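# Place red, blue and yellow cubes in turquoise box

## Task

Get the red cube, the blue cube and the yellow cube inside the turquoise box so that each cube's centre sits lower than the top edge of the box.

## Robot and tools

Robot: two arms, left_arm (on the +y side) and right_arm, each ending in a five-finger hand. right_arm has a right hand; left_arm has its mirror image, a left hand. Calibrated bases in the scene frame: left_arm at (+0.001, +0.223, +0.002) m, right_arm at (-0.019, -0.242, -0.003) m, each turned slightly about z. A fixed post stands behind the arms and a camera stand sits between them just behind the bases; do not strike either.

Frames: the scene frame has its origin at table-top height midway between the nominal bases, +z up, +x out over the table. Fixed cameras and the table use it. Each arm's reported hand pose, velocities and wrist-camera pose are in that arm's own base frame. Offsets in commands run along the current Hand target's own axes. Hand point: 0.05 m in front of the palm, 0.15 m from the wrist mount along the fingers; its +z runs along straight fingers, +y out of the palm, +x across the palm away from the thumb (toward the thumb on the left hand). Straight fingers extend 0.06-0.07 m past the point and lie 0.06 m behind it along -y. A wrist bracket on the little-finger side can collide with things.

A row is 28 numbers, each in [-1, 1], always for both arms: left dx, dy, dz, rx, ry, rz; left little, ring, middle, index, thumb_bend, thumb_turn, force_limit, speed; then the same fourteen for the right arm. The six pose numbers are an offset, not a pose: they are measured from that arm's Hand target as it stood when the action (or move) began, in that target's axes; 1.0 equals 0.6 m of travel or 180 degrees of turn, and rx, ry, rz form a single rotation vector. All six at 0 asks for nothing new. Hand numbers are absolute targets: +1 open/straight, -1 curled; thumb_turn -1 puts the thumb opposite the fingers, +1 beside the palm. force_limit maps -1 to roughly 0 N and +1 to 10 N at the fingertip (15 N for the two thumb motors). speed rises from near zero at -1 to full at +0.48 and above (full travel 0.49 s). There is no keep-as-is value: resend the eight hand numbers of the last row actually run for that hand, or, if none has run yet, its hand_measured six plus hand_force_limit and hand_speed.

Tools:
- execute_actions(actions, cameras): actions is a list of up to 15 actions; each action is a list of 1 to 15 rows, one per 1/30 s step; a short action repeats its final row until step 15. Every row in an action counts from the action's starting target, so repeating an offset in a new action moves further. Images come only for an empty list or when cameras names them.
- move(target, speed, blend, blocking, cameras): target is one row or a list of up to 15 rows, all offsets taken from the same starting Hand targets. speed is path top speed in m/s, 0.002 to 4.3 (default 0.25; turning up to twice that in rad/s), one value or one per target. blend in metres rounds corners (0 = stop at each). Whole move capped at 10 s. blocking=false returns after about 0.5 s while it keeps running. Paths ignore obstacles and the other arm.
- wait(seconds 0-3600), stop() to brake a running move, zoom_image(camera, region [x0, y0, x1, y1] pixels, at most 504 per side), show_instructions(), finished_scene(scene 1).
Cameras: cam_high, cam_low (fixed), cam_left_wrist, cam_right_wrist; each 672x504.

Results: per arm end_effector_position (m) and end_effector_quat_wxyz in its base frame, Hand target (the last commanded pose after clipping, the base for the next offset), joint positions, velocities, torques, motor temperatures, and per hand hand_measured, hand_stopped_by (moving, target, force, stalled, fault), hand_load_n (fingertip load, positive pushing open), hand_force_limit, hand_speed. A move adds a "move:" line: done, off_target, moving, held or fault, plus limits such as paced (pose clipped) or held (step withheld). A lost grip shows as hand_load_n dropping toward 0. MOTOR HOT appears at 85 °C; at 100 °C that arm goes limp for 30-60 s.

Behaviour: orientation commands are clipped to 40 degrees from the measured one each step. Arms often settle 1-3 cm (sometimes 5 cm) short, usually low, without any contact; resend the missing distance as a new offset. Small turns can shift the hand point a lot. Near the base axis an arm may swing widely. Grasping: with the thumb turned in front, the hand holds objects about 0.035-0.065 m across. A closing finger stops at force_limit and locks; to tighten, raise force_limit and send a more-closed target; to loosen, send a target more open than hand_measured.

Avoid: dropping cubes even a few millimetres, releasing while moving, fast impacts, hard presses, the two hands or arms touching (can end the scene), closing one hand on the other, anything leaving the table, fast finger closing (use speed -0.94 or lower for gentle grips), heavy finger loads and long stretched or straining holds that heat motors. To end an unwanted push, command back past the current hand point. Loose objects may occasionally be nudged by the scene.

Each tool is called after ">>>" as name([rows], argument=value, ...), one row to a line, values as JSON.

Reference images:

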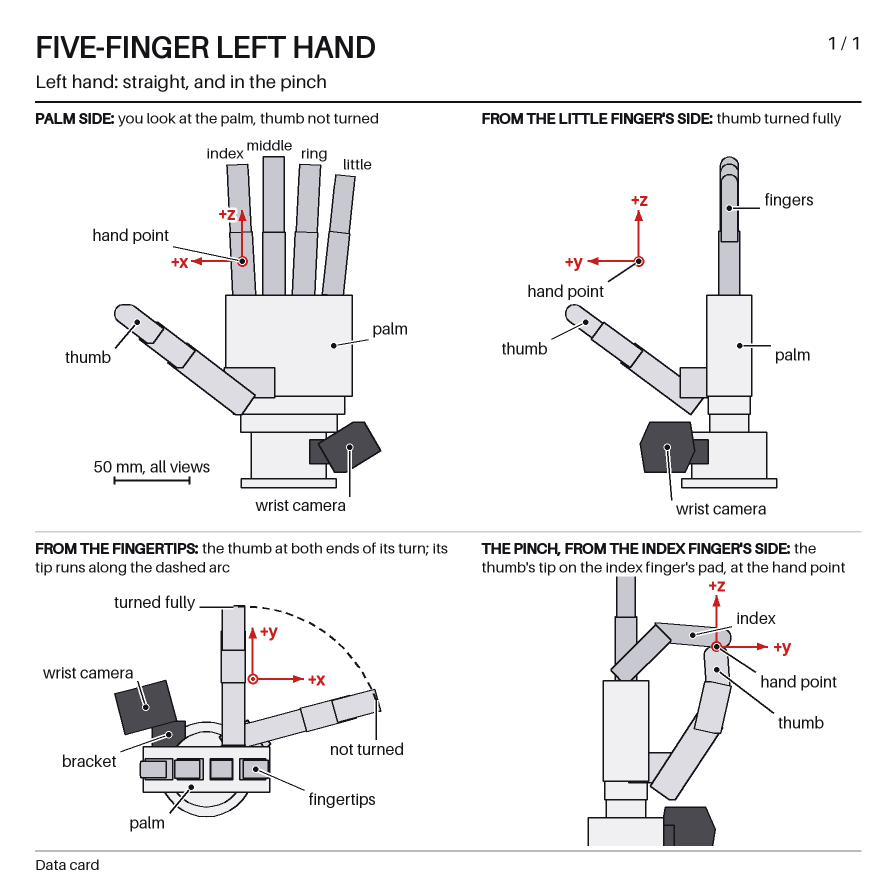

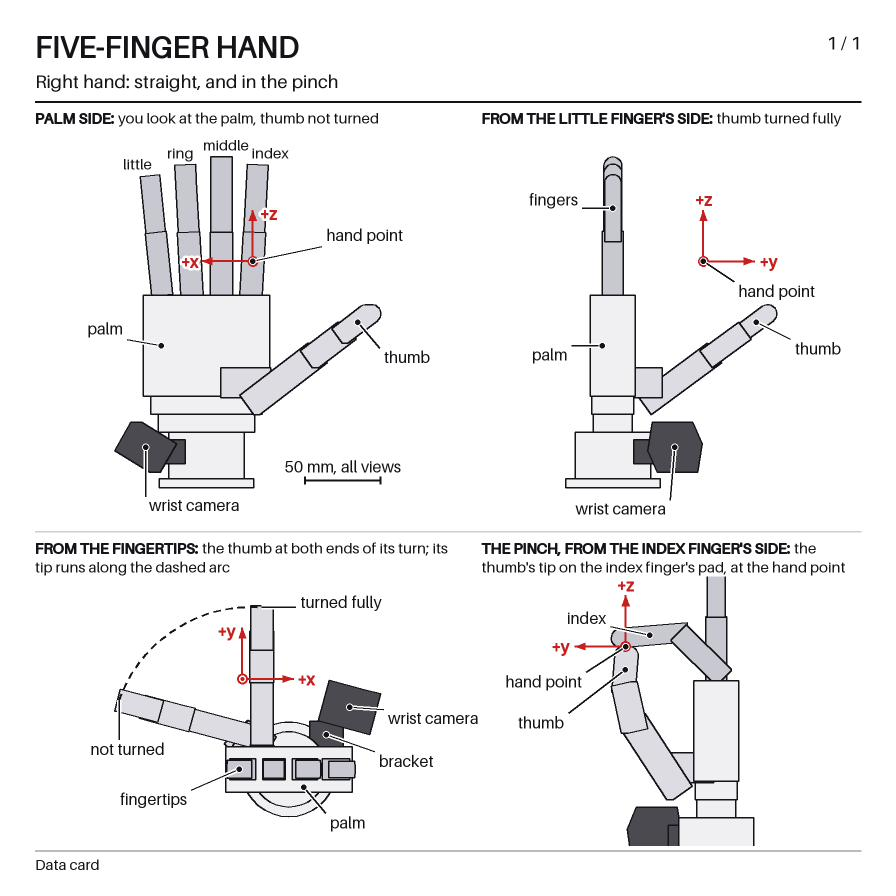

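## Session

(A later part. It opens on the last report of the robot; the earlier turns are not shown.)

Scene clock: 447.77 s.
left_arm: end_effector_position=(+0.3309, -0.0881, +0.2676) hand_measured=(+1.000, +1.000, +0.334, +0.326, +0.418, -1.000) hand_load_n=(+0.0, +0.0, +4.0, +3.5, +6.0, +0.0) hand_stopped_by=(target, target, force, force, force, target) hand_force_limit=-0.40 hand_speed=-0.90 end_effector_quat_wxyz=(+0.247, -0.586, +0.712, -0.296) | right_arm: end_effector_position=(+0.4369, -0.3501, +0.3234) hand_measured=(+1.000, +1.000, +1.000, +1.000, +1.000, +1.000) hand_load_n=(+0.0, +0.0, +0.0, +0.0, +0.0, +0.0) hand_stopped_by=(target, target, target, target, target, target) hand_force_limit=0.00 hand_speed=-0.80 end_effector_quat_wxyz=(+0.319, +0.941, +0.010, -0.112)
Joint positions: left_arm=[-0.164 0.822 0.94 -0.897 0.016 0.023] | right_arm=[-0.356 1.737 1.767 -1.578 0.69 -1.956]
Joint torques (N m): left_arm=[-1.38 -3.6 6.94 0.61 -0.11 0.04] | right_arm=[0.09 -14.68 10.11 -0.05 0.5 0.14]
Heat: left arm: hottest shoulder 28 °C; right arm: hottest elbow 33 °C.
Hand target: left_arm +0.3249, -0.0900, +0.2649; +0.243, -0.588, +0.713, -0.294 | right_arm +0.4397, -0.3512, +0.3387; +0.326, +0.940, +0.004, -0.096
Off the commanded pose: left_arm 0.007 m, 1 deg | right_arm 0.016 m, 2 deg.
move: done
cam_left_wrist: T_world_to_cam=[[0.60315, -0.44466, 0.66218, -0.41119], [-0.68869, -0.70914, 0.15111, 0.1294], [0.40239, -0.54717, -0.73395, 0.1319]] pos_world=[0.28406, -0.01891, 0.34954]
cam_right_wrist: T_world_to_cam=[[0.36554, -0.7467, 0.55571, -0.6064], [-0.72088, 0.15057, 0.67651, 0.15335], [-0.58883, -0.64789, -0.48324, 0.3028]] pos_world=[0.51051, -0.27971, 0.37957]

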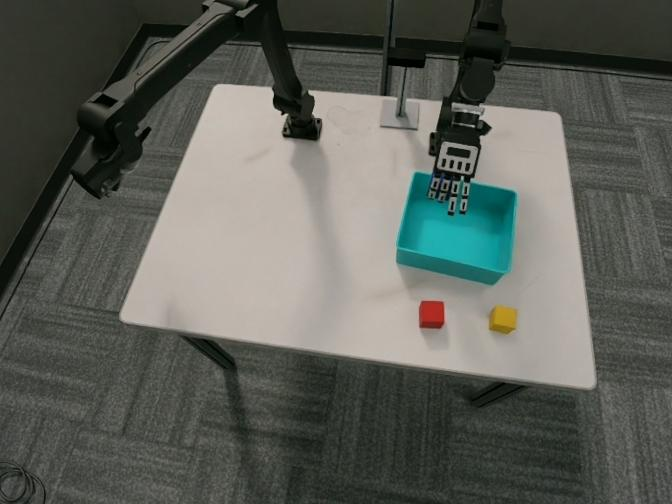

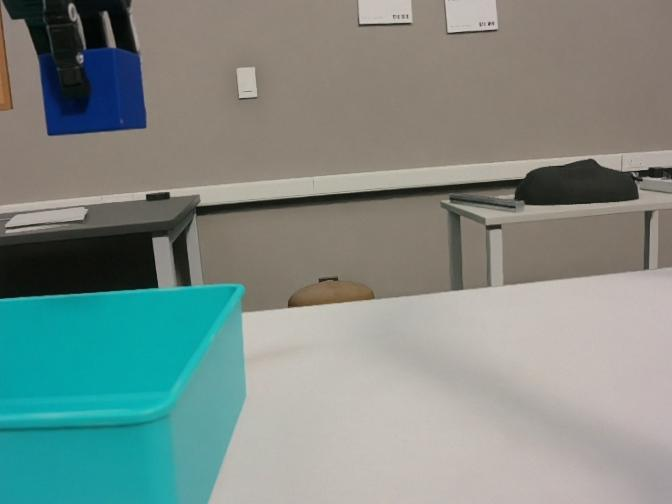

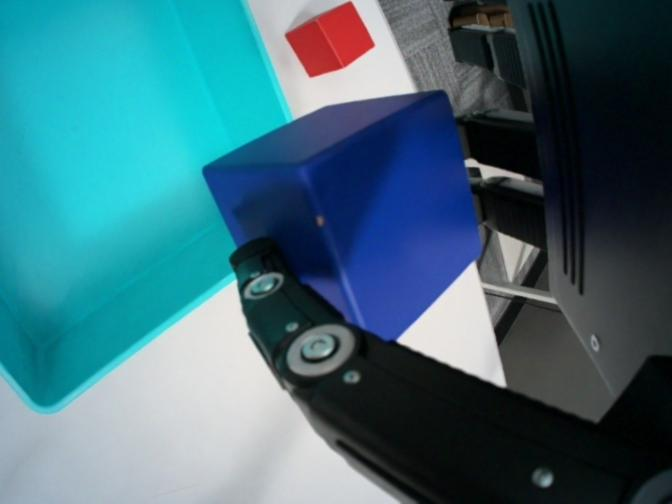

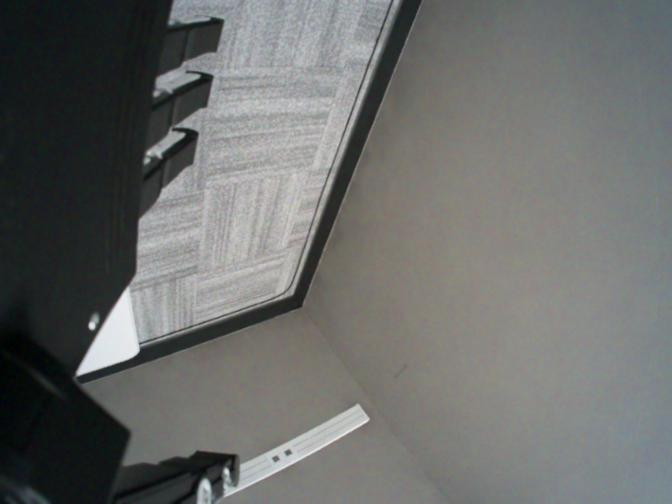

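>>> move(target=[0.0312,0.1265,0.0972,0,0,0,1,1,0.2,0.2,0.2,-1,-0.4,-0.9,0,0,0,0,0,0,1,1,1,1,1,1,0,-0.8], speed=0.12, cameras=["cam_high","cam_low","cam_left_wrist"])

>>> zoom_image(camera="cam_high", region=[380, 140, 540, 300])

Scene clock: 535.30 s.
left_arm: end_effector_position=(+0.3065, -0.1026, +0.1664) hand_measured=(+1.000, +1.000, +0.334, +0.326, +0.418, -1.000) hand_load_n=(+0.0, +0.0, +4.5, +3.5, +6.0, +0.0) hand_stopped_by=(target, target, force, force, force, target) hand_force_limit=-0.40 hand_speed=-0.90 end_effector_quat_wxyz=(+0.236, -0.591, +0.718, -0.282) | right_arm: end_effector_position=(+0.4369, -0.3501, +0.3234) hand_measured=(+1.000, +1.000, +1.000, +1.000, +1.000, +1.000) hand_load_n=(+0.0, +0.0, +0.0, +0.0, +0.0, +0.0) hand_stopped_by=(target, target, target, target, target, target) hand_force_limit=0.00 hand_speed=-0.80 end_effector_quat_wxyz=(+0.319, +0.941, +0.010, -0.112)
Joint positions: left_arm=[-0.244 0.784 0.673 -0.707 -0.04 -0.034] | right_arm=[-0.356 1.737 1.767 -1.578 0.69 -1.956]
Joint torques (N m): left_arm=[-1.32 -3.25 6.95 1.81 -0.16 0.03] | right_arm=[0.26 -14.68 10.1 -0.06 0.51 0.13]
Heat: left arm: hottest shoulder 27 °C; right arm: hottest elbow 34 °C.
Hand target: left_arm +0.3090, -0.1060, +0.1701; +0.243, -0.588, +0.713, -0.294 | right_arm +0.4397, -0.3512, +0.3387; +0.326, +0.940, +0.004, -0.096
Off the commanded pose: left_arm 0.006 m, 2 deg | right_arm 0.016 m, 2 deg.
move: done
cam_left_wrist: T_world_to_cam=[[0.62815, -0.44994, 0.63481, -0.33956], [-0.68244, -0.71049, 0.17169, 0.11219], [0.37378, -0.54107, -0.75335, 0.07216]] pos_world=[0.26288, -0.03403, 0.25066]

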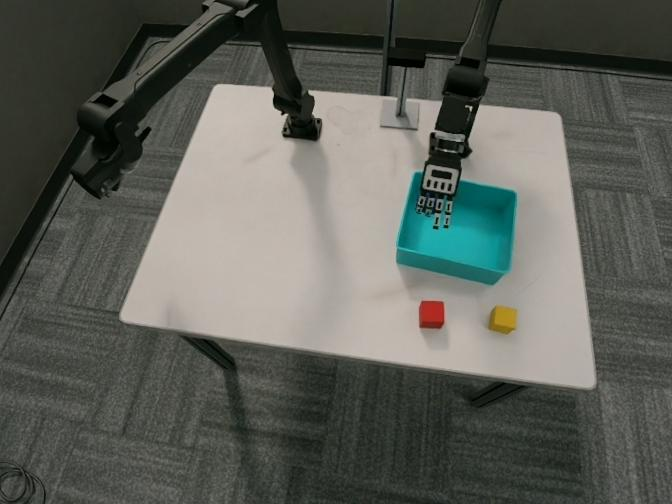

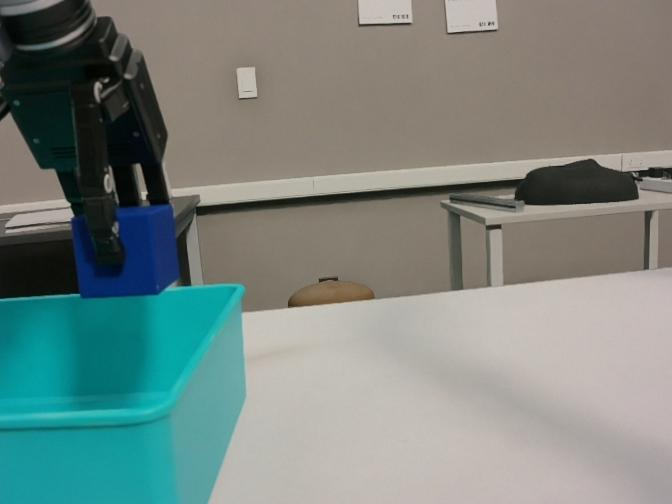

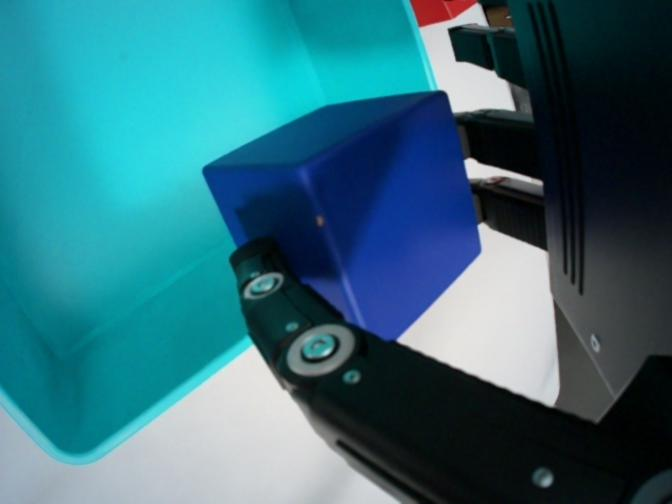

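Scaled by 3.150 from the camera's image (finer frame: 960x720).

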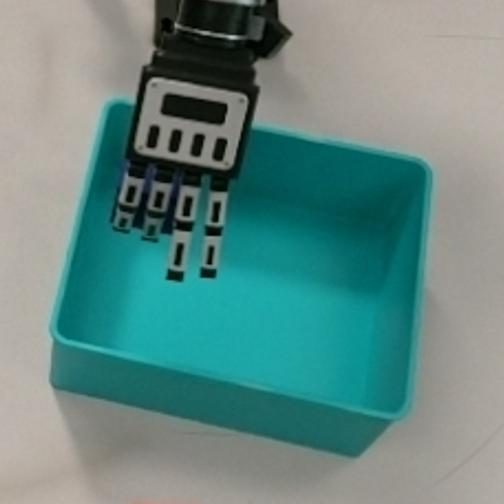

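>>> move(target=[0,0.1269,0.1275,0,0,0,1,1,0.2,0.2,0.2,-1,-0.4,-0.9,0,0,0,0,0,0,1,1,1,1,1,1,0,-0.8], speed=0.08, cameras=["cam_high","cam_low","cam_left_wrist"])

>>> zoom_image(camera="cam_high", region=[380, 140, 540, 300])

Scene clock: 566.03 s.
left_arm: end_effector_position=(+0.3071, -0.1027, +0.0645) hand_measured=(+1.000, +1.000, +0.334, +0.326, +0.418, -1.000) hand_load_n=(+0.0, +0.0, +3.5, +3.5, +6.0, +0.0) hand_stopped_by=(target, target, force, force, force, target) hand_force_limit=-0.40 hand_speed=-0.90 end_effector_quat_wxyz=(+0.242, -0.589, +0.715, -0.290) | right_arm: end_effector_position=(+0.4369, -0.3501, +0.3234) hand_measured=(+1.000, +1.000, +1.000, +1.000, +1.000, +1.000) hand_load_n=(+0.0, +0.0, +0.0, +0.5, +0.0, +0.0) hand_stopped_by=(target, target, target, target, target, target) hand_force_limit=0.00 hand_speed=-0.80 end_effector_quat_wxyz=(+0.319, +0.941, +0.010, -0.112)
Joint positions: left_arm=[-0.244 0.882 0.428 -0.343 -0.04 -0.035] | right_arm=[-0.356 1.737 1.767 -1.578 0.69 -1.956]
Joint torques (N m): left_arm=[-1.38 -1.61 6.31 1.87 -0.15 0.05] | right_arm=[0.03 -14.68 10.15 -0.06 0.51 0.13]
Heat: left arm: hottest elbow 28 °C; right arm: hottest elbow 34 °C.
Hand target: left_arm +0.3090, -0.1059, +0.0620; +0.243, -0.588, +0.713, -0.294 | right_arm +0.4397, -0.3512, +0.3387; +0.326, +0.940, +0.004, -0.096
Off the commanded pose: left_arm 0.004 m, 1 deg | right_arm 0.016 m, 2 deg.
move: done
cam_left_wrist: T_world_to_cam=[[0.61493, -0.44595, 0.65038, -0.27191], [-0.68537, -0.71016, 0.16107, 0.1316], [0.39005, -0.5448, -0.74233, -0.01105]] pos_world=[0.26171, -0.03382, 0.14745]

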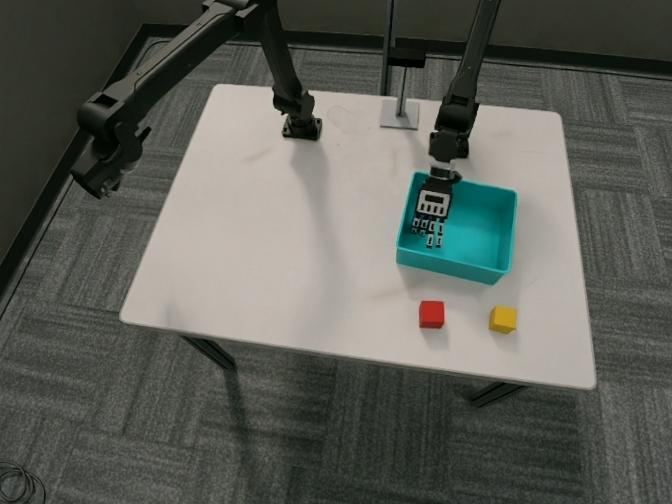

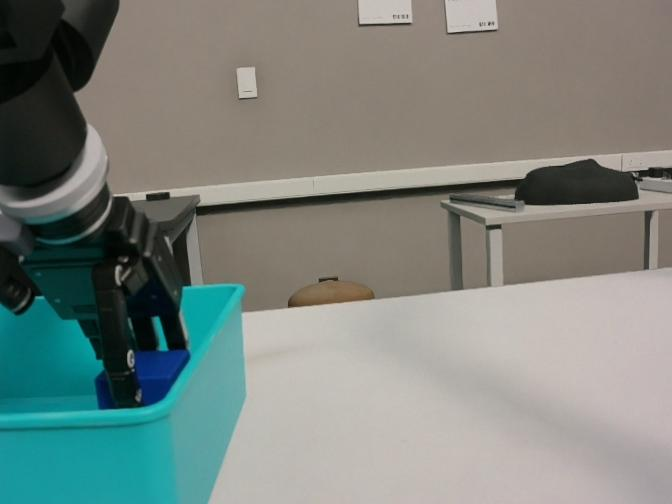

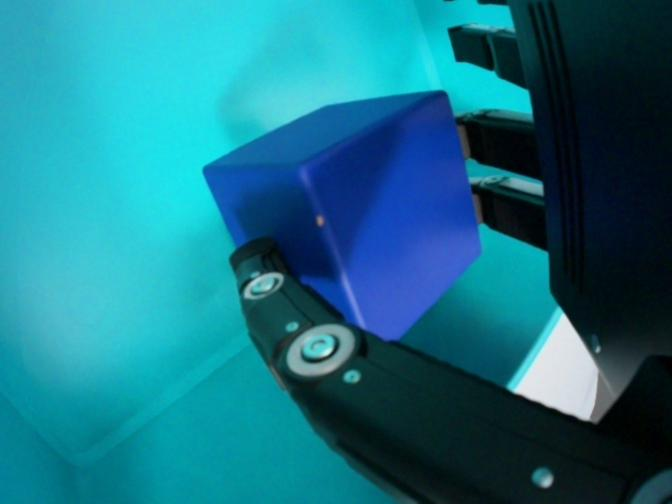

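Scaled by 3.150 from the camera's image (finer frame: 960x720).

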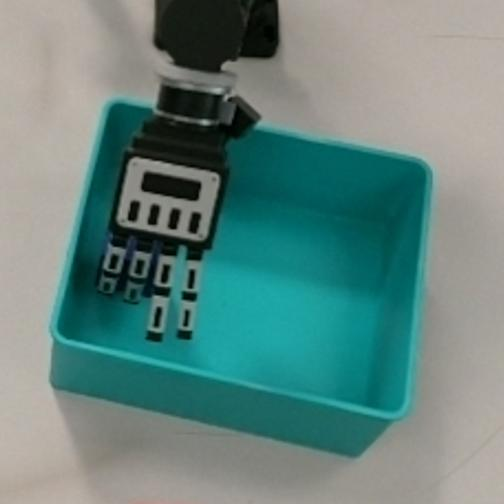

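>>> move(target=[0,0.0141,0.0142,0,0,0,1,1,0.2,0.2,0.2,-1,-0.4,-0.9,0,0,0,0,0,0,1,1,1,1,1,1,0,-0.8], speed=0.04, cameras=["cam_low","cam_left_wrist"])

Scene clock: 571.60 s.
left_arm: end_effector_position=(+0.3075, -0.1028, +0.0526) hand_measured=(+1.000, +1.000, +0.334, +0.326, +0.418, -1.000) hand_load_n=(+0.0, +0.0, +4.0, +3.5, +6.0, +0.0) hand_stopped_by=(target, target, force, force, force, target) hand_force_limit=-0.40 hand_speed=-0.90 end_effector_quat_wxyz=(+0.242, -0.589, +0.715, -0.290) | right_arm: end_effector_position=(+0.4369, -0.3501, +0.3234) hand_measured=(+1.000, +1.000, +1.000, +1.000, +1.000, +1.000) hand_load_n=(+0.0, +0.0, +0.0, -0.5, +0.0, +0.0) hand_stopped_by=(target, target, target, target, target, target) hand_force_limit=0.00 hand_speed=-0.80 end_effector_quat_wxyz=(+0.319, +0.941, +0.010, -0.112)
Joint positions: left_arm=[-0.244 0.909 0.405 -0.293 -0.04 -0.035] | right_arm=[-0.356 1.737 1.767 -1.578 0.69 -1.956]
Joint torques (N m): left_arm=[-1.44 -1.61 6.13 1.74 -0.15 0.06] | right_arm=[0.09 -14.62 10.09 -0.05 0.51 0.12]
Heat: left arm: hottest elbow 28 °C; right arm: hottest elbow 34 °C.
Hand target: left_arm +0.3090, -0.1059, +0.0501; +0.243, -0.588, +0.713, -0.294 | right_arm +0.4397, -0.3512, +0.3387; +0.326, +0.940, +0.004, -0.096
Off the commanded pose: left_arm 0.004 m, 1 deg | right_arm 0.016 m, 2 deg.
move: done
cam_left_wrist: T_world_to_cam=[[0.61493, -0.44595, 0.65038, -0.2644], [-0.68537, -0.71016, 0.16107, 0.13366], [0.39005, -0.5448, -0.74233, -0.02005]] pos_world=[0.26201, -0.03392, 0.13555]

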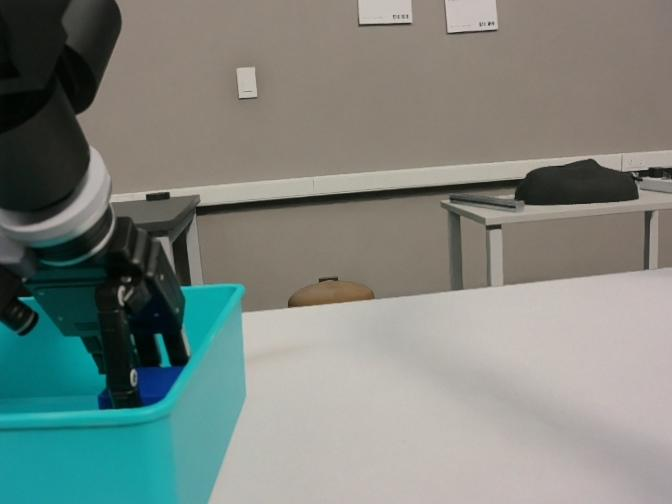

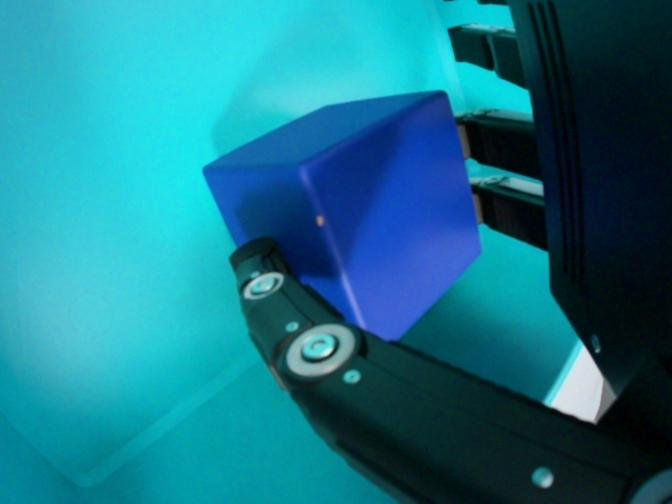

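>>> move(target=[0,0.0071,0.0071,0,0,0,1,1,0.2,0.2,0.2,-1,-0.4,-0.9,0,0,0,0,0,0,1,1,1,1,1,1,0,-0.8], speed=0.04, cameras=["cam_left_wrist"])

Scene clock: 576.53 s.
left_arm: end_effector_position=(+0.3076, -0.1028, +0.0465) hand_measured=(+1.000, +1.000, +0.334, +0.326, +0.418, -1.000) hand_load_n=(+0.0, -0.5, +4.0, +3.5, +6.5, +0.0) hand_stopped_by=(target, target, force, force, force, target) hand_force_limit=-0.40 hand_speed=-0.90 end_effector_quat_wxyz=(+0.242, -0.589, +0.715, -0.290) | right_arm: end_effector_position=(+0.4369, -0.3501, +0.3234) hand_measured=(+1.000, +1.000, +1.000, +1.000, +1.000, +1.000) hand_load_n=(+0.0, +0.0, +0.0, +0.0, +0.0, +0.0) hand_stopped_by=(target, target, target, target, target, target) hand_force_limit=0.00 hand_speed=-0.80 end_effector_quat_wxyz=(+0.319, +0.941, +0.010, -0.112)
Joint positions: left_arm=[-0.244 0.924 0.394 -0.267 -0.04 -0.035] | right_arm=[-0.356 1.737 1.767 -1.578 0.69 -1.956]
Joint torques (N m): left_arm=[-1.44 -1.79 6.04 1.73 -0.16 0.06] | right_arm=[0.09 -14.74 10.1 -0.09 0.5 0.12]
Heat: left arm: hottest shoulder 27 °C; right arm: hottest elbow 34 °C.
Hand target: left_arm +0.3091, -0.1059, +0.0441; +0.243, -0.588, +0.713, -0.294 | right_arm +0.4397, -0.3512, +0.3387; +0.326, +0.940, +0.004, -0.096
Off the commanded pose: left_arm 0.004 m, 1 deg | right_arm 0.016 m, 2 deg.
move: done
cam_left_wrist: T_world_to_cam=[[0.61493, -0.44595, 0.65038, -0.26049], [-0.68537, -0.71016, 0.16107, 0.13479], [0.39005, -0.5448, -0.74233, -0.02473]] pos_world=[0.26221, -0.03392, 0.12935]

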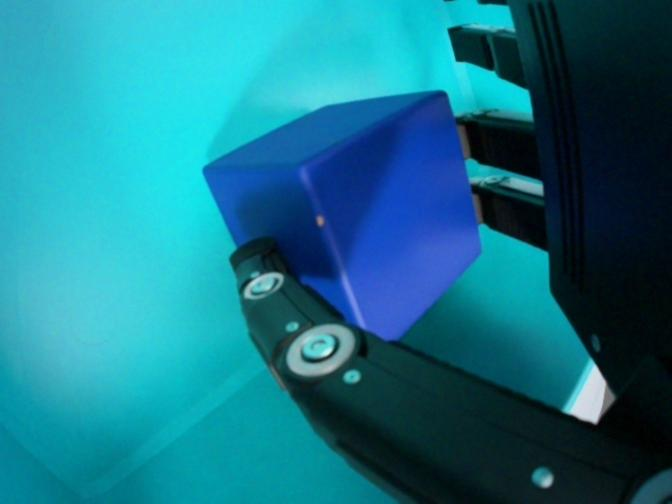

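>>> move(target=[0,0.0071,0.0071,0,0,0,1,1,0.2,0.2,0.2,-1,-0.4,-0.9,0,0,0,0,0,0,1,1,1,1,1,1,0,-0.8], speed=0.04, cameras=["cam_left_wrist"])

Scene clock: 581.70 s.
left_arm: end_effector_position=(+0.3089, -0.1031, +0.0420) hand_measured=(+1.000, +1.000, +0.334, +0.326, +0.418, -1.000) hand_load_n=(+0.0, +0.0, +4.0, +3.0, +5.5, +0.0) hand_stopped_by=(target, target, force, force, force, target) hand_force_limit=-0.40 hand_speed=-0.90 end_effector_quat_wxyz=(+0.243, -0.589, +0.714, -0.291) | right_arm: end_effector_position=(+0.4369, -0.3501, +0.3234) hand_measured=(+1.000, +1.000, +1.000, +1.000, +1.000, +1.000) hand_load_n=(+0.0, +0.0, +0.0, +0.0, +0.0, +0.0) hand_stopped_by=(target, target, target, target, target, target) hand_force_limit=0.00 hand_speed=-0.80 end_effector_quat_wxyz=(+0.319, +0.941, +0.010, -0.112)
Joint positions: left_arm=[-0.244 0.938 0.385 -0.24 -0.04 -0.035] | right_arm=[-0.356 1.737 1.767 -1.578 0.69 -1.956]
Joint torques (N m): left_arm=[-1.44 -1.73 5.79 1.77 -0.15 0.06] | right_arm=[0.09 -14.74 10.11 -0.03 0.51 0.12]
Heat: left arm: hottest shoulder 27 °C; right arm: hottest elbow 34 °C.
Hand target: left_arm +0.3091, -0.1059, +0.0380; +0.243, -0.588, +0.713, -0.294 | right_arm +0.4397, -0.3512, +0.3387; +0.326, +0.940, +0.004, -0.096
Off the commanded pose: left_arm 0.005 m, 0 deg | right_arm 0.016 m, 2 deg.
move: done
cam_left_wrist: T_world_to_cam=[[0.6127, -0.44455, 0.65343, -0.25781], [-0.68542, -0.71051, 0.15931, 0.13624], [0.39345, -0.54548, -0.74003, -0.02988]] pos_world=[0.2631, -0.03411, 0.12464]

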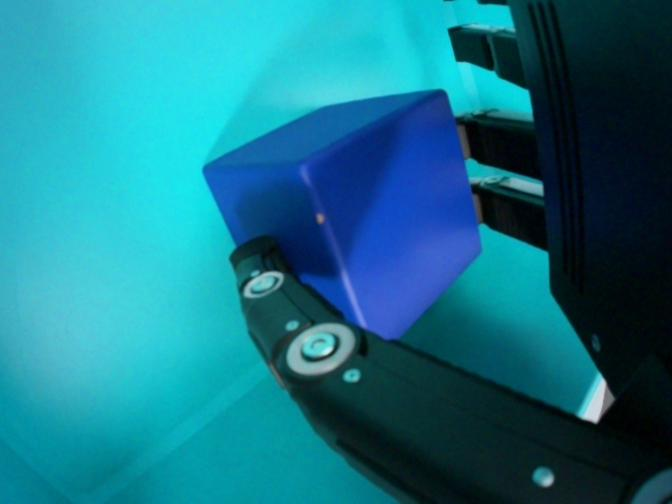

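>>> move(target=[0,0.0047,0.0047,0,0,0,1,1,0.2,0.2,0.2,-1,-0.4,-0.9,0,0,0,0,0,0,1,1,1,1,1,1,0,-0.8], speed=0.04, cameras=["cam_left_wrist"])

Scene clock: 585.43 s.
left_arm: end_effector_position=(+0.3113, -0.1038, +0.0414) hand_measured=(+1.000, +1.000, +0.334, +0.326, +0.418, -1.000) hand_load_n=(+0.0, +0.0, +4.0, +2.5, +5.0, +0.0) hand_stopped_by=(target, target, force, force, force, target) hand_force_limit=-0.40 hand_speed=-0.90 end_effector_quat_wxyz=(+0.246, -0.587, +0.712, -0.295) | right_arm: end_effector_position=(+0.4369, -0.3501, +0.3234) hand_measured=(+1.000, +1.000, +1.000, +1.000, +1.000, +1.000) hand_load_n=(+0.0, +0.0, +0.0, +0.0, +0.0, +0.0) hand_stopped_by=(target, target, target, target, target, target) hand_force_limit=0.00 hand_speed=-0.80 end_effector_quat_wxyz=(+0.319, +0.941, +0.010, -0.112)
Joint positions: left_arm=[-0.244 0.944 0.382 -0.221 -0.04 -0.035] | right_arm=[-0.356 1.737 1.767 -1.578 0.69 -1.956]
Joint torques (N m): left_arm=[-1.44 -1.32 5.5 1.66 -0.15 0.07] | right_arm=[0.26 -14.62 10.13 -0.09 0.5 0.12]
Heat: left arm: hottest shoulder 27 °C; right arm: hottest elbow 34 °C.
Hand target: left_arm +0.3090, -0.1059, +0.0340; +0.243, -0.588, +0.713, -0.294 | right_arm +0.4397, -0.3512, +0.3387; +0.326, +0.940, +0.004, -0.096
Off the commanded pose: left_arm 0.008 m, 0 deg | right_arm 0.016 m, 2 deg.
move: done
cam_left_wrist: T_world_to_cam=[[0.60619, -0.44328, 0.66033, -0.25735], [-0.68724, -0.70983, 0.15439, 0.13834], [0.40029, -0.5474, -0.73493, -0.0342]] pos_world=[0.26476, -0.0346, 0.12344]

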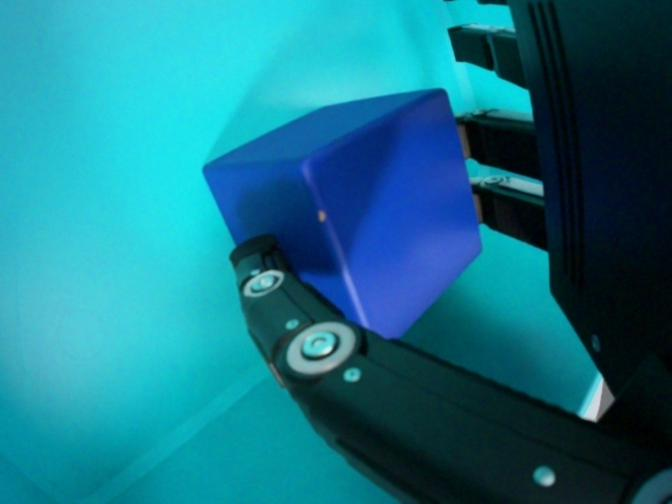

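>>> move([
  [0,-0.0082,-0.0083,0,0,0,1,1,0.2,0.2,0.2,-1,-0.4,-0.9,0,0,0,0,0,0,1,1,1,1,1,1,0,-0.8],
  [0,-0.0094,-0.0095,0,0,0,1,1,0.5,0.5,0.6,-1,-0.4,-0.85,0,0,0,0,0,0,1,1,1,1,1,1,0,-0.8],
], speed=0.04, cameras=["cam_left_wrist","cam_high"])

Scene clock: 592.97 s.
left_arm: end_effector_position=(+0.3114, -0.1039, +0.0415) hand_measured=(+1.000, +1.000, +0.500, +0.500, +0.600, -1.000) hand_load_n=(+0.0, +0.0, +0.0, +0.0, +0.0, +0.0) hand_stopped_by=(target, target, target, target, target, target) hand_force_limit=-0.40 hand_speed=-0.85 end_effector_quat_wxyz=(+0.246, -0.587, +0.712, -0.295) | right_arm: end_effector_position=(+0.4369, -0.3501, +0.3234) hand_measured=(+1.000, +1.000, +1.000, +1.000, +1.000, +1.000) hand_load_n=(+0.0, +0.0, +0.0, +0.0, +0.0, +0.0) hand_stopped_by=(target, target, target, target, target, target) hand_force_limit=0.00 hand_speed=-0.80 end_effector_quat_wxyz=(+0.319, +0.941, +0.010, -0.112)
Joint positions: left_arm=[-0.244 0.944 0.382 -0.22 -0.04 -0.035] | right_arm=[-0.356 1.737 1.767 -1.578 0.69 -1.956]
Joint torques (N m): left_arm=[-1.38 -3.14 6.52 0.53 -0.15 0.06] | right_arm=[0.09 -14.74 10.1 -0.09 0.5 0.12]
Heat: left arm: hottest shoulder 27 °C; right arm: hottest elbow 34 °C.
Hand target: left_arm +0.3091, -0.1059, +0.0421; +0.243, -0.588, +0.713, -0.294 | right_arm +0.4397, -0.3512, +0.3387; +0.326, +0.940, +0.004, -0.096
Off the commanded pose: left_arm 0.003 m, 0 deg | right_arm 0.016 m, 2 deg.
move: done
cam_left_wrist: T_world_to_cam=[[0.60594, -0.44323, 0.66059, -0.25738], [-0.68728, -0.70985, 0.15414, 0.13836], [0.4006, -0.54741, -0.73475, -0.03424]] pos_world=[0.26476, -0.0346, 0.12354]
Images, in order (width x height): cam_high 672x504, cam_left_wrist 672x504.

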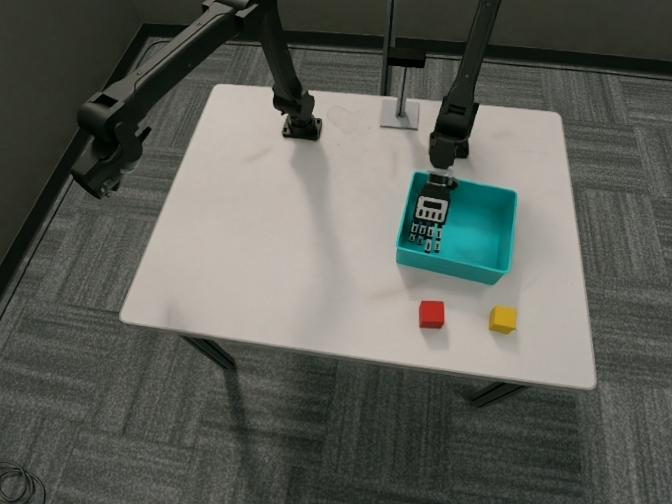

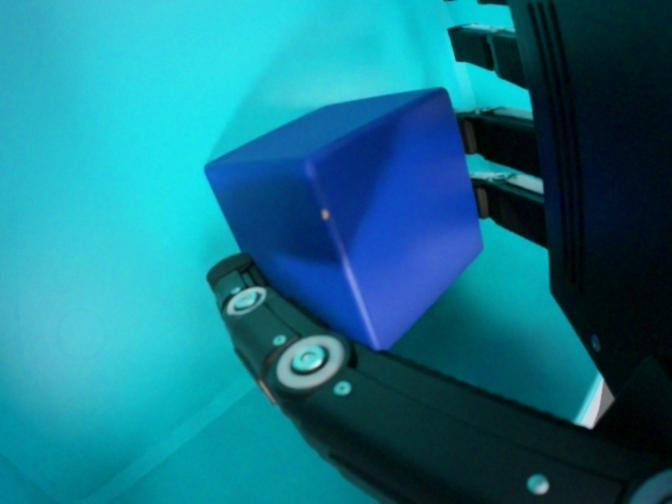

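>>> move(target=[0,0,0,0,0,0,1,1,1,1,1,-1,-0.4,-0.7,0,0,0,0,0,0,1,1,1,1,1,1,0,-0.8], speed=0.04)

>>> move(target=[0,-0.0353,-0.0354,0,0,0,1,1,1,1,1,-1,-0.4,-0.7,0,0,0,0,0,0,1,1,1,1,1,1,0,-0.8], speed=0.06, cameras=["cam_left_wrist","cam_high"])

Scene clock: 601.23 s.
left_arm: end_effector_position=(+0.3114, -0.1039, +0.0415) hand_measured=(+1.000, +1.000, +1.000, +1.000, +1.000, -1.000) hand_load_n=(+0.0, +0.0, +0.0, +0.0, +0.0, +0.0) hand_stopped_by=(target, target, target, target, target, target) hand_force_limit=-0.40 hand_speed=-0.70 end_effector_quat_wxyz=(+0.246, -0.587, +0.712, -0.295) | right_arm: end_effector_position=(+0.4369, -0.3501, +0.3234) hand_measured=(+1.000, +1.000, +1.000, +1.000, +1.000, +1.000) hand_load_n=(+0.0, +0.0, +0.0, +0.0, +0.0, +0.0) hand_stopped_by=(target, target, target, target, target, target) hand_force_limit=0.00 hand_speed=-0.80 end_effector_quat_wxyz=(+0.319, +0.941, +0.010, -0.112)
Joint positions: left_arm=[-0.244 0.944 0.382 -0.22 -0.04 -0.036] | right_arm=[-0.356 1.737 1.767 -1.578 0.69 -1.956]
Joint torques (N m): left_arm=[-1.38 -3.14 6.54 0.53 -0.15 0.07] | right_arm=[-0.09 -14.74 10.15 -0.08 0.51 0.12]
Heat: left arm: hottest shoulder 27 °C; right arm: hottest elbow 34 °C.
Hand target: left_arm +0.3091, -0.1060, +0.0421; +0.243, -0.588, +0.713, -0.294 | right_arm +0.4397, -0.3512, +0.3387; +0.326, +0.940, +0.004, -0.096
Off the commanded pose: left_arm 0.003 m, 0 deg | right_arm 0.016 m, 2 deg.
move: done

Scene clock: 602.43 s.
left_arm: end_effector_position=(+0.2918, -0.0990, +0.0464) hand_measured=(+1.000, +1.000, +1.000, +1.000, +1.000, -1.000) hand_load_n=(+0.0, +0.0, +0.0, +0.0, +0.0, +0.0) hand_stopped_by=(target, target, target, target, target, target) hand_force_limit=-0.40 hand_speed=-0.70 end_effector_quat_wxyz=(+0.231, -0.593, +0.720, -0.276) | right_arm: end_effector_position=(+0.4369, -0.3501, +0.3234) hand_measured=(+1.000, +1.000, +1.000, +1.000, +1.000, +1.000) hand_load_n=(+0.0, +0.0, +0.0, +0.0, +0.0, +0.0) hand_stopped_by=(target, target, target, target, target, target) hand_force_limit=0.00 hand_speed=-0.80 end_effector_quat_wxyz=(+0.319, +0.941, +0.010, -0.112)
Joint positions: left_arm=[-0.244 0.881 0.39 -0.345 -0.04 -0.036] | right_arm=[-0.356 1.737 1.767 -1.578 0.69 -1.956]
Joint torques (N m): left_arm=[-1.38 -3.02 10.18 0.51 -0.13 0.07] | right_arm=[0.15 -14.56 10.11 -0.1 0.51 0.13]
Heat: left arm: hottest shoulder 27 °C; right arm: hottest elbow 34 °C.
Hand target: left_arm +0.3090, -0.1060, +0.0721; +0.243, -0.588, +0.713, -0.294 | right_arm +0.4397, -0.3512, +0.3387; +0.326, +0.940, +0.004, -0.096
Off the commanded pose: left_arm 0.032 m, 3 deg | right_arm 0.016 m, 2 deg.
move: off_target (left_arm)
cam_left_wrist: T_world_to_cam=[[0.63893, -0.45099, 0.62319, -0.25527], [-0.67848, -0.71217, 0.18023, 0.12356], [0.36254, -0.53797, -0.76102, -0.0069]] pos_world=[0.24943, -0.03085, 0.13156]
Images, in order (width x height): cam_high 672x504, cam_left_wrist 672x504.

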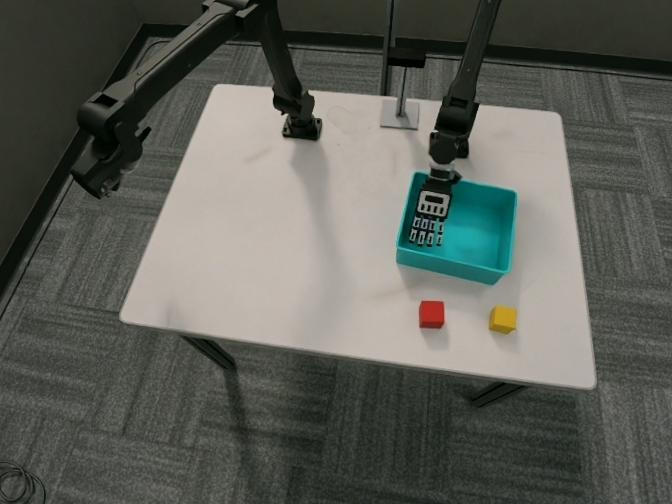

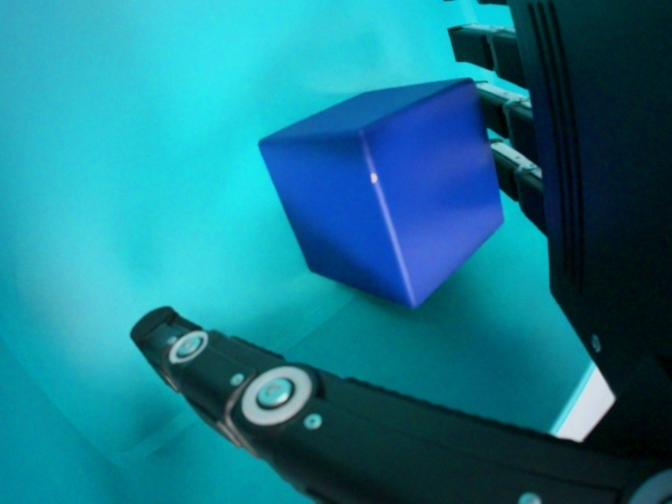

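>>> move(target=[0,-0.0412,-0.006,0,0,0,1,1,1,1,1,-1,-0.4,-0.7,0,0,0,0,0,0,1,1,1,1,1,1,0,-0.8], speed=0.06, cameras=["cam_left_wrist"])

Scene clock: 608.13 s.
left_arm: end_effector_position=(+0.3083, -0.1031, +0.0727) hand_measured=(+1.000, +1.000, +1.000, +1.000, +1.000, -1.000) hand_load_n=(+0.0, +0.0, +0.0, +0.0, -0.5, +0.0) hand_stopped_by=(target, target, target, target, target, target) hand_force_limit=-0.40 hand_speed=-0.70 end_effector_quat_wxyz=(+0.238, -0.591, +0.717, -0.284) | right_arm: end_effector_position=(+0.4369, -0.3501, +0.3234) hand_measured=(+1.000, +1.000, +1.000, +1.000, +1.000, +1.000) hand_load_n=(+0.0, +0.0, +0.0, +0.0, +0.0, +0.0) hand_stopped_by=(target, target, target, target, target, target) hand_force_limit=0.00 hand_speed=-0.80 end_effector_quat_wxyz=(+0.319, +0.941, +0.010, -0.112)
Joint positions: left_arm=[-0.244 0.882 0.458 -0.389 -0.04 -0.036] | right_arm=[-0.356 1.737 1.767 -1.578 0.69 -1.956]
Joint torques (N m): left_arm=[-1.08 -1.38 10.45 0.47 -0.05 0.09] | right_arm=[0.09 -14.74 10.06 -0.05 0.51 0.12]
Heat: left arm: hottest elbow 28 °C; right arm: hottest elbow 34 °C.
Hand target: left_arm +0.3238, -0.1088, +0.0921; +0.243, -0.588, +0.713, -0.294 | right_arm +0.4397, -0.3512, +0.3387; +0.326, +0.940, +0.004, -0.096
Off the commanded pose: left_arm 0.025 m, 1 deg | right_arm 0.016 m, 2 deg.
move: off_target (left_arm)
cam_left_wrist: T_world_to_cam=[[0.62509, -0.44764, 0.63943, -0.28062], [-0.68236, -0.71117, 0.1692, 0.12914], [0.379, -0.54209, -0.75, -0.00138]] pos_world=[0.26406, -0.03453, 0.15655]

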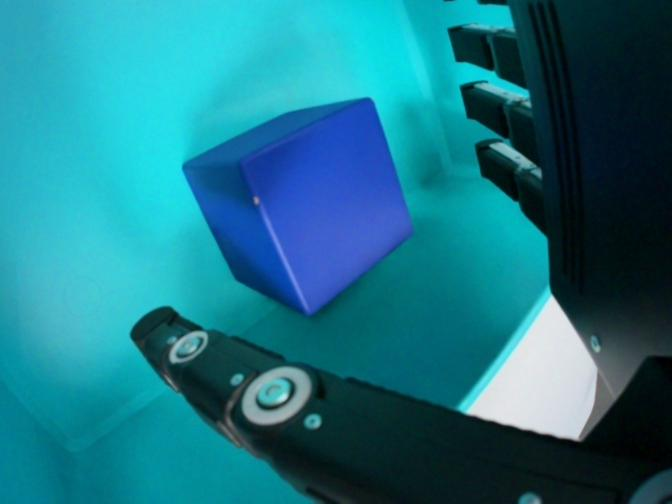

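>>> move([
  [0,-0.1763,-0.177,0,0,0,1,1,1,1,1,-1,-0.4,-0.7,0,0,0,0,0,0,1,1,1,1,1,1,0,-0.8],
  [-0.4252,-0.2913,0.178,0,-0.0085,-0.0086,1,1,1,1,1,-1,-0.4,-0.7,0,0,0,0,0,0,1,1,1,1,1,1,0,-0.8],
], speed=[0.12,0.2], blend=[0.03,0], cameras=["cam_high","cam_low","cam_left_wrist"])

>>> zoom_image(camera="cam_high", region=[380, 140, 580, 340])

Scene clock: 629.27 s.
left_arm: end_effector_position=(+0.5446, +0.0951, +0.1236) hand_measured=(+1.000, +1.000, +1.000, +1.000, +1.000, -1.000) hand_load_n=(+0.0, +0.0, +0.0, +0.0, +0.0, +0.0) hand_stopped_by=(target, target, target, target, target, target) hand_force_limit=-0.40 hand_speed=-0.70 end_effector_quat_wxyz=(+0.227, -0.613, +0.703, -0.280) | right_arm: end_effector_position=(+0.4369, -0.3501, +0.3234) hand_measured=(+1.000, +1.000, +1.000, +1.000, +1.000, +1.000) hand_load_n=(+0.0, +0.0, +0.0, +0.0, +0.0, +0.0) hand_stopped_by=(target, target, target, target, target, target) hand_force_limit=0.00 hand_speed=-0.80 end_effector_quat_wxyz=(+0.319, +0.941, +0.010, -0.112)
Joint positions: left_arm=[0.299 1.562 1.172 -0.501 0.311 0.326] | right_arm=[-0.356 1.737 1.767 -1.578 0.69 -1.956]
Joint torques (N m): left_arm=[-0.32 -11.11 10.45 1.37 0.36 0.21] | right_arm=[0.09 -14.62 10.07 -0.09 0.51 0.12]
Heat: left arm: hottest elbow 30 °C; right arm: hottest elbow 34 °C.
Hand target: left_arm +0.5677, +0.1039, +0.1398; +0.249, -0.602, +0.702, -0.290 | right_arm +0.4397, -0.3512, +0.3387; +0.326, +0.940, +0.004, -0.096
Off the commanded pose: left_arm 0.030 m, 3 deg | right_arm 0.016 m, 2 deg.
move: off_target (left_arm)
cam_left_wrist: T_world_to_cam=[[0.6601, -0.40389, 0.63336, -0.39469], [-0.64635, -0.735, 0.20494, 0.40099], [0.38274, -0.54466, -0.74623, 0.0524]] pos_world=[0.49967, 0.16386, 0.2069]

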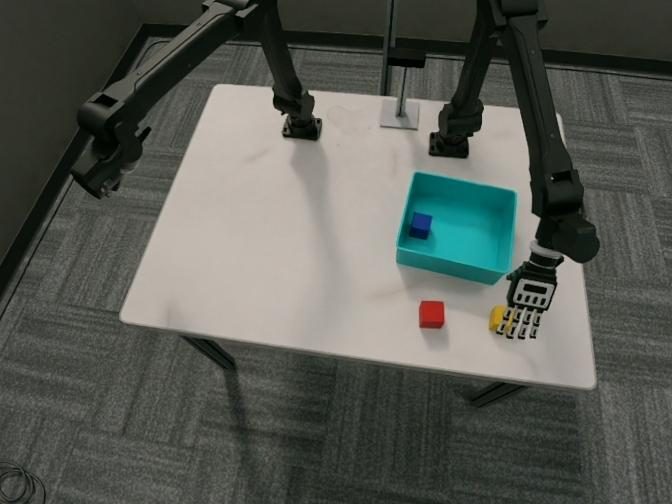

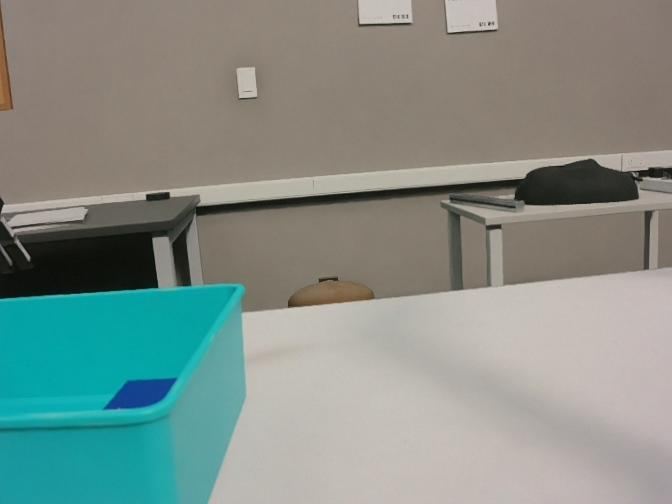

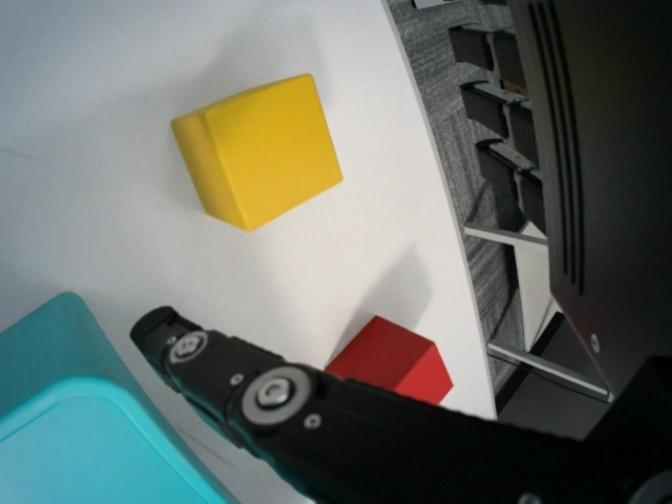

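Scaled by 2.520 from the camera's image (finer frame: 960x720).

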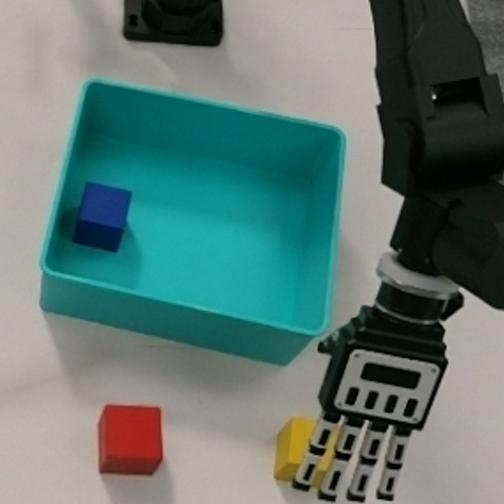

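>>> move(target=[0.0019,0.0658,0.0638,0,0,0,1,1,1,1,1,-1,-0.4,-0.7,0,0,0,0,0,0,1,1,1,1,1,1,0,-0.8], speed=0.1, cameras=["cam_high","cam_left_wrist"])

>>> zoom_image(camera="cam_high", region=[400, 200, 560, 360])

Scene clock: 651.80 s.
left_arm: end_effector_position=(+0.5663, +0.1018, +0.0954) hand_measured=(+1.000, +1.000, +1.000, +1.000, +1.000, -1.000) hand_load_n=(+0.0, +0.0, -0.5, +0.0, +0.0, +0.0) hand_stopped_by=(target, target, target, target, target, target) hand_force_limit=-0.40 hand_speed=-0.70 end_effector_quat_wxyz=(+0.250, -0.603, +0.700, -0.290) | right_arm: end_effector_position=(+0.4369, -0.3501, +0.3234) hand_measured=(+1.000, +1.000, +1.000, +1.000, +1.000, +1.000) hand_load_n=(+0.0, +0.0, +0.0, +0.0, +0.0, +0.0) hand_stopped_by=(target, target, target, target, target, target) hand_force_limit=0.00 hand_speed=-0.80 end_effector_quat_wxyz=(+0.319, +0.941, +0.010, -0.112)
Joint positions: left_arm=[0.299 1.624 1.148 -0.361 0.311 0.326] | right_arm=[-0.356 1.737 1.767 -1.578 0.69 -1.956]
Joint torques (N m): left_arm=[-0.5 -12.16 6.01 1.58 0.32 0.2] | right_arm=[0.15 -14.68 10.1 -0.08 0.5 0.13]
Motor temperatures (°C): left_arm=[22 27 33 22 19 21] | right_arm=[24 24 34 21 25 23]
Heat: left arm: hottest elbow 33 °C; right arm: hottest elbow 34 °C.
Hand target: left_arm +0.5665, +0.1030, +0.0848; +0.249, -0.602, +0.702, -0.290 | right_arm +0.4397, -0.3512, +0.3387; +0.326, +0.940, +0.004, -0.096
Off the commanded pose: left_arm 0.011 m, 0 deg | right_arm 0.016 m, 2 deg.
move: off_target (left_arm)
cam_left_wrist: T_world_to_cam=[[0.62626, -0.41465, 0.66019, -0.37069], [-0.65606, -0.73778, 0.15895, 0.43583], [0.42117, -0.53267, -0.73408, 0.00257]] pos_world=[0.51699, 0.1692, 0.17733]

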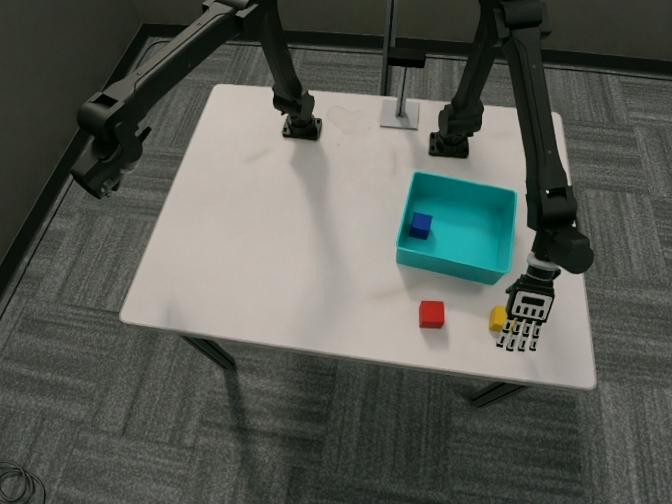

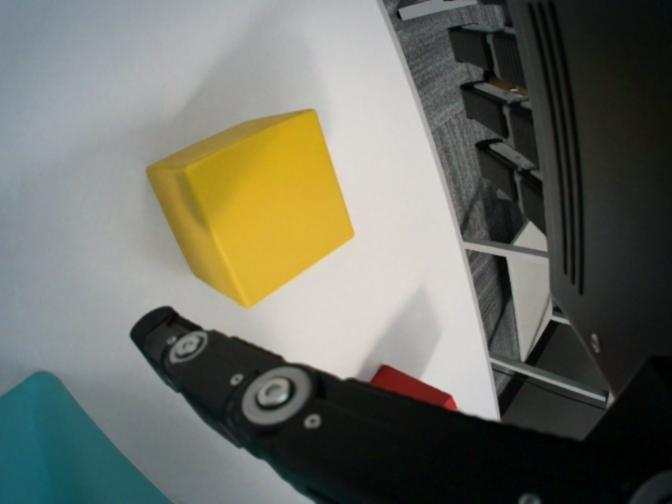

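Scaled by 3.150 from the camera's image (finer frame: 960x720).

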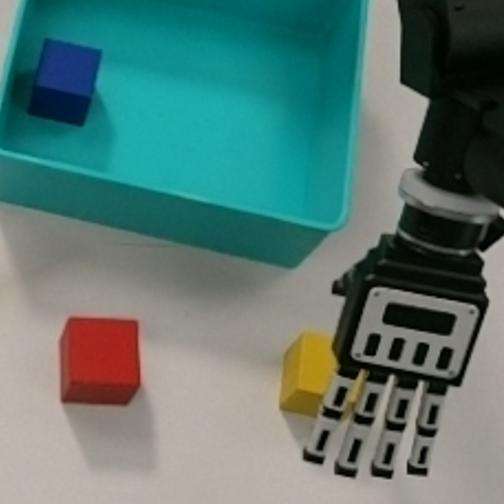

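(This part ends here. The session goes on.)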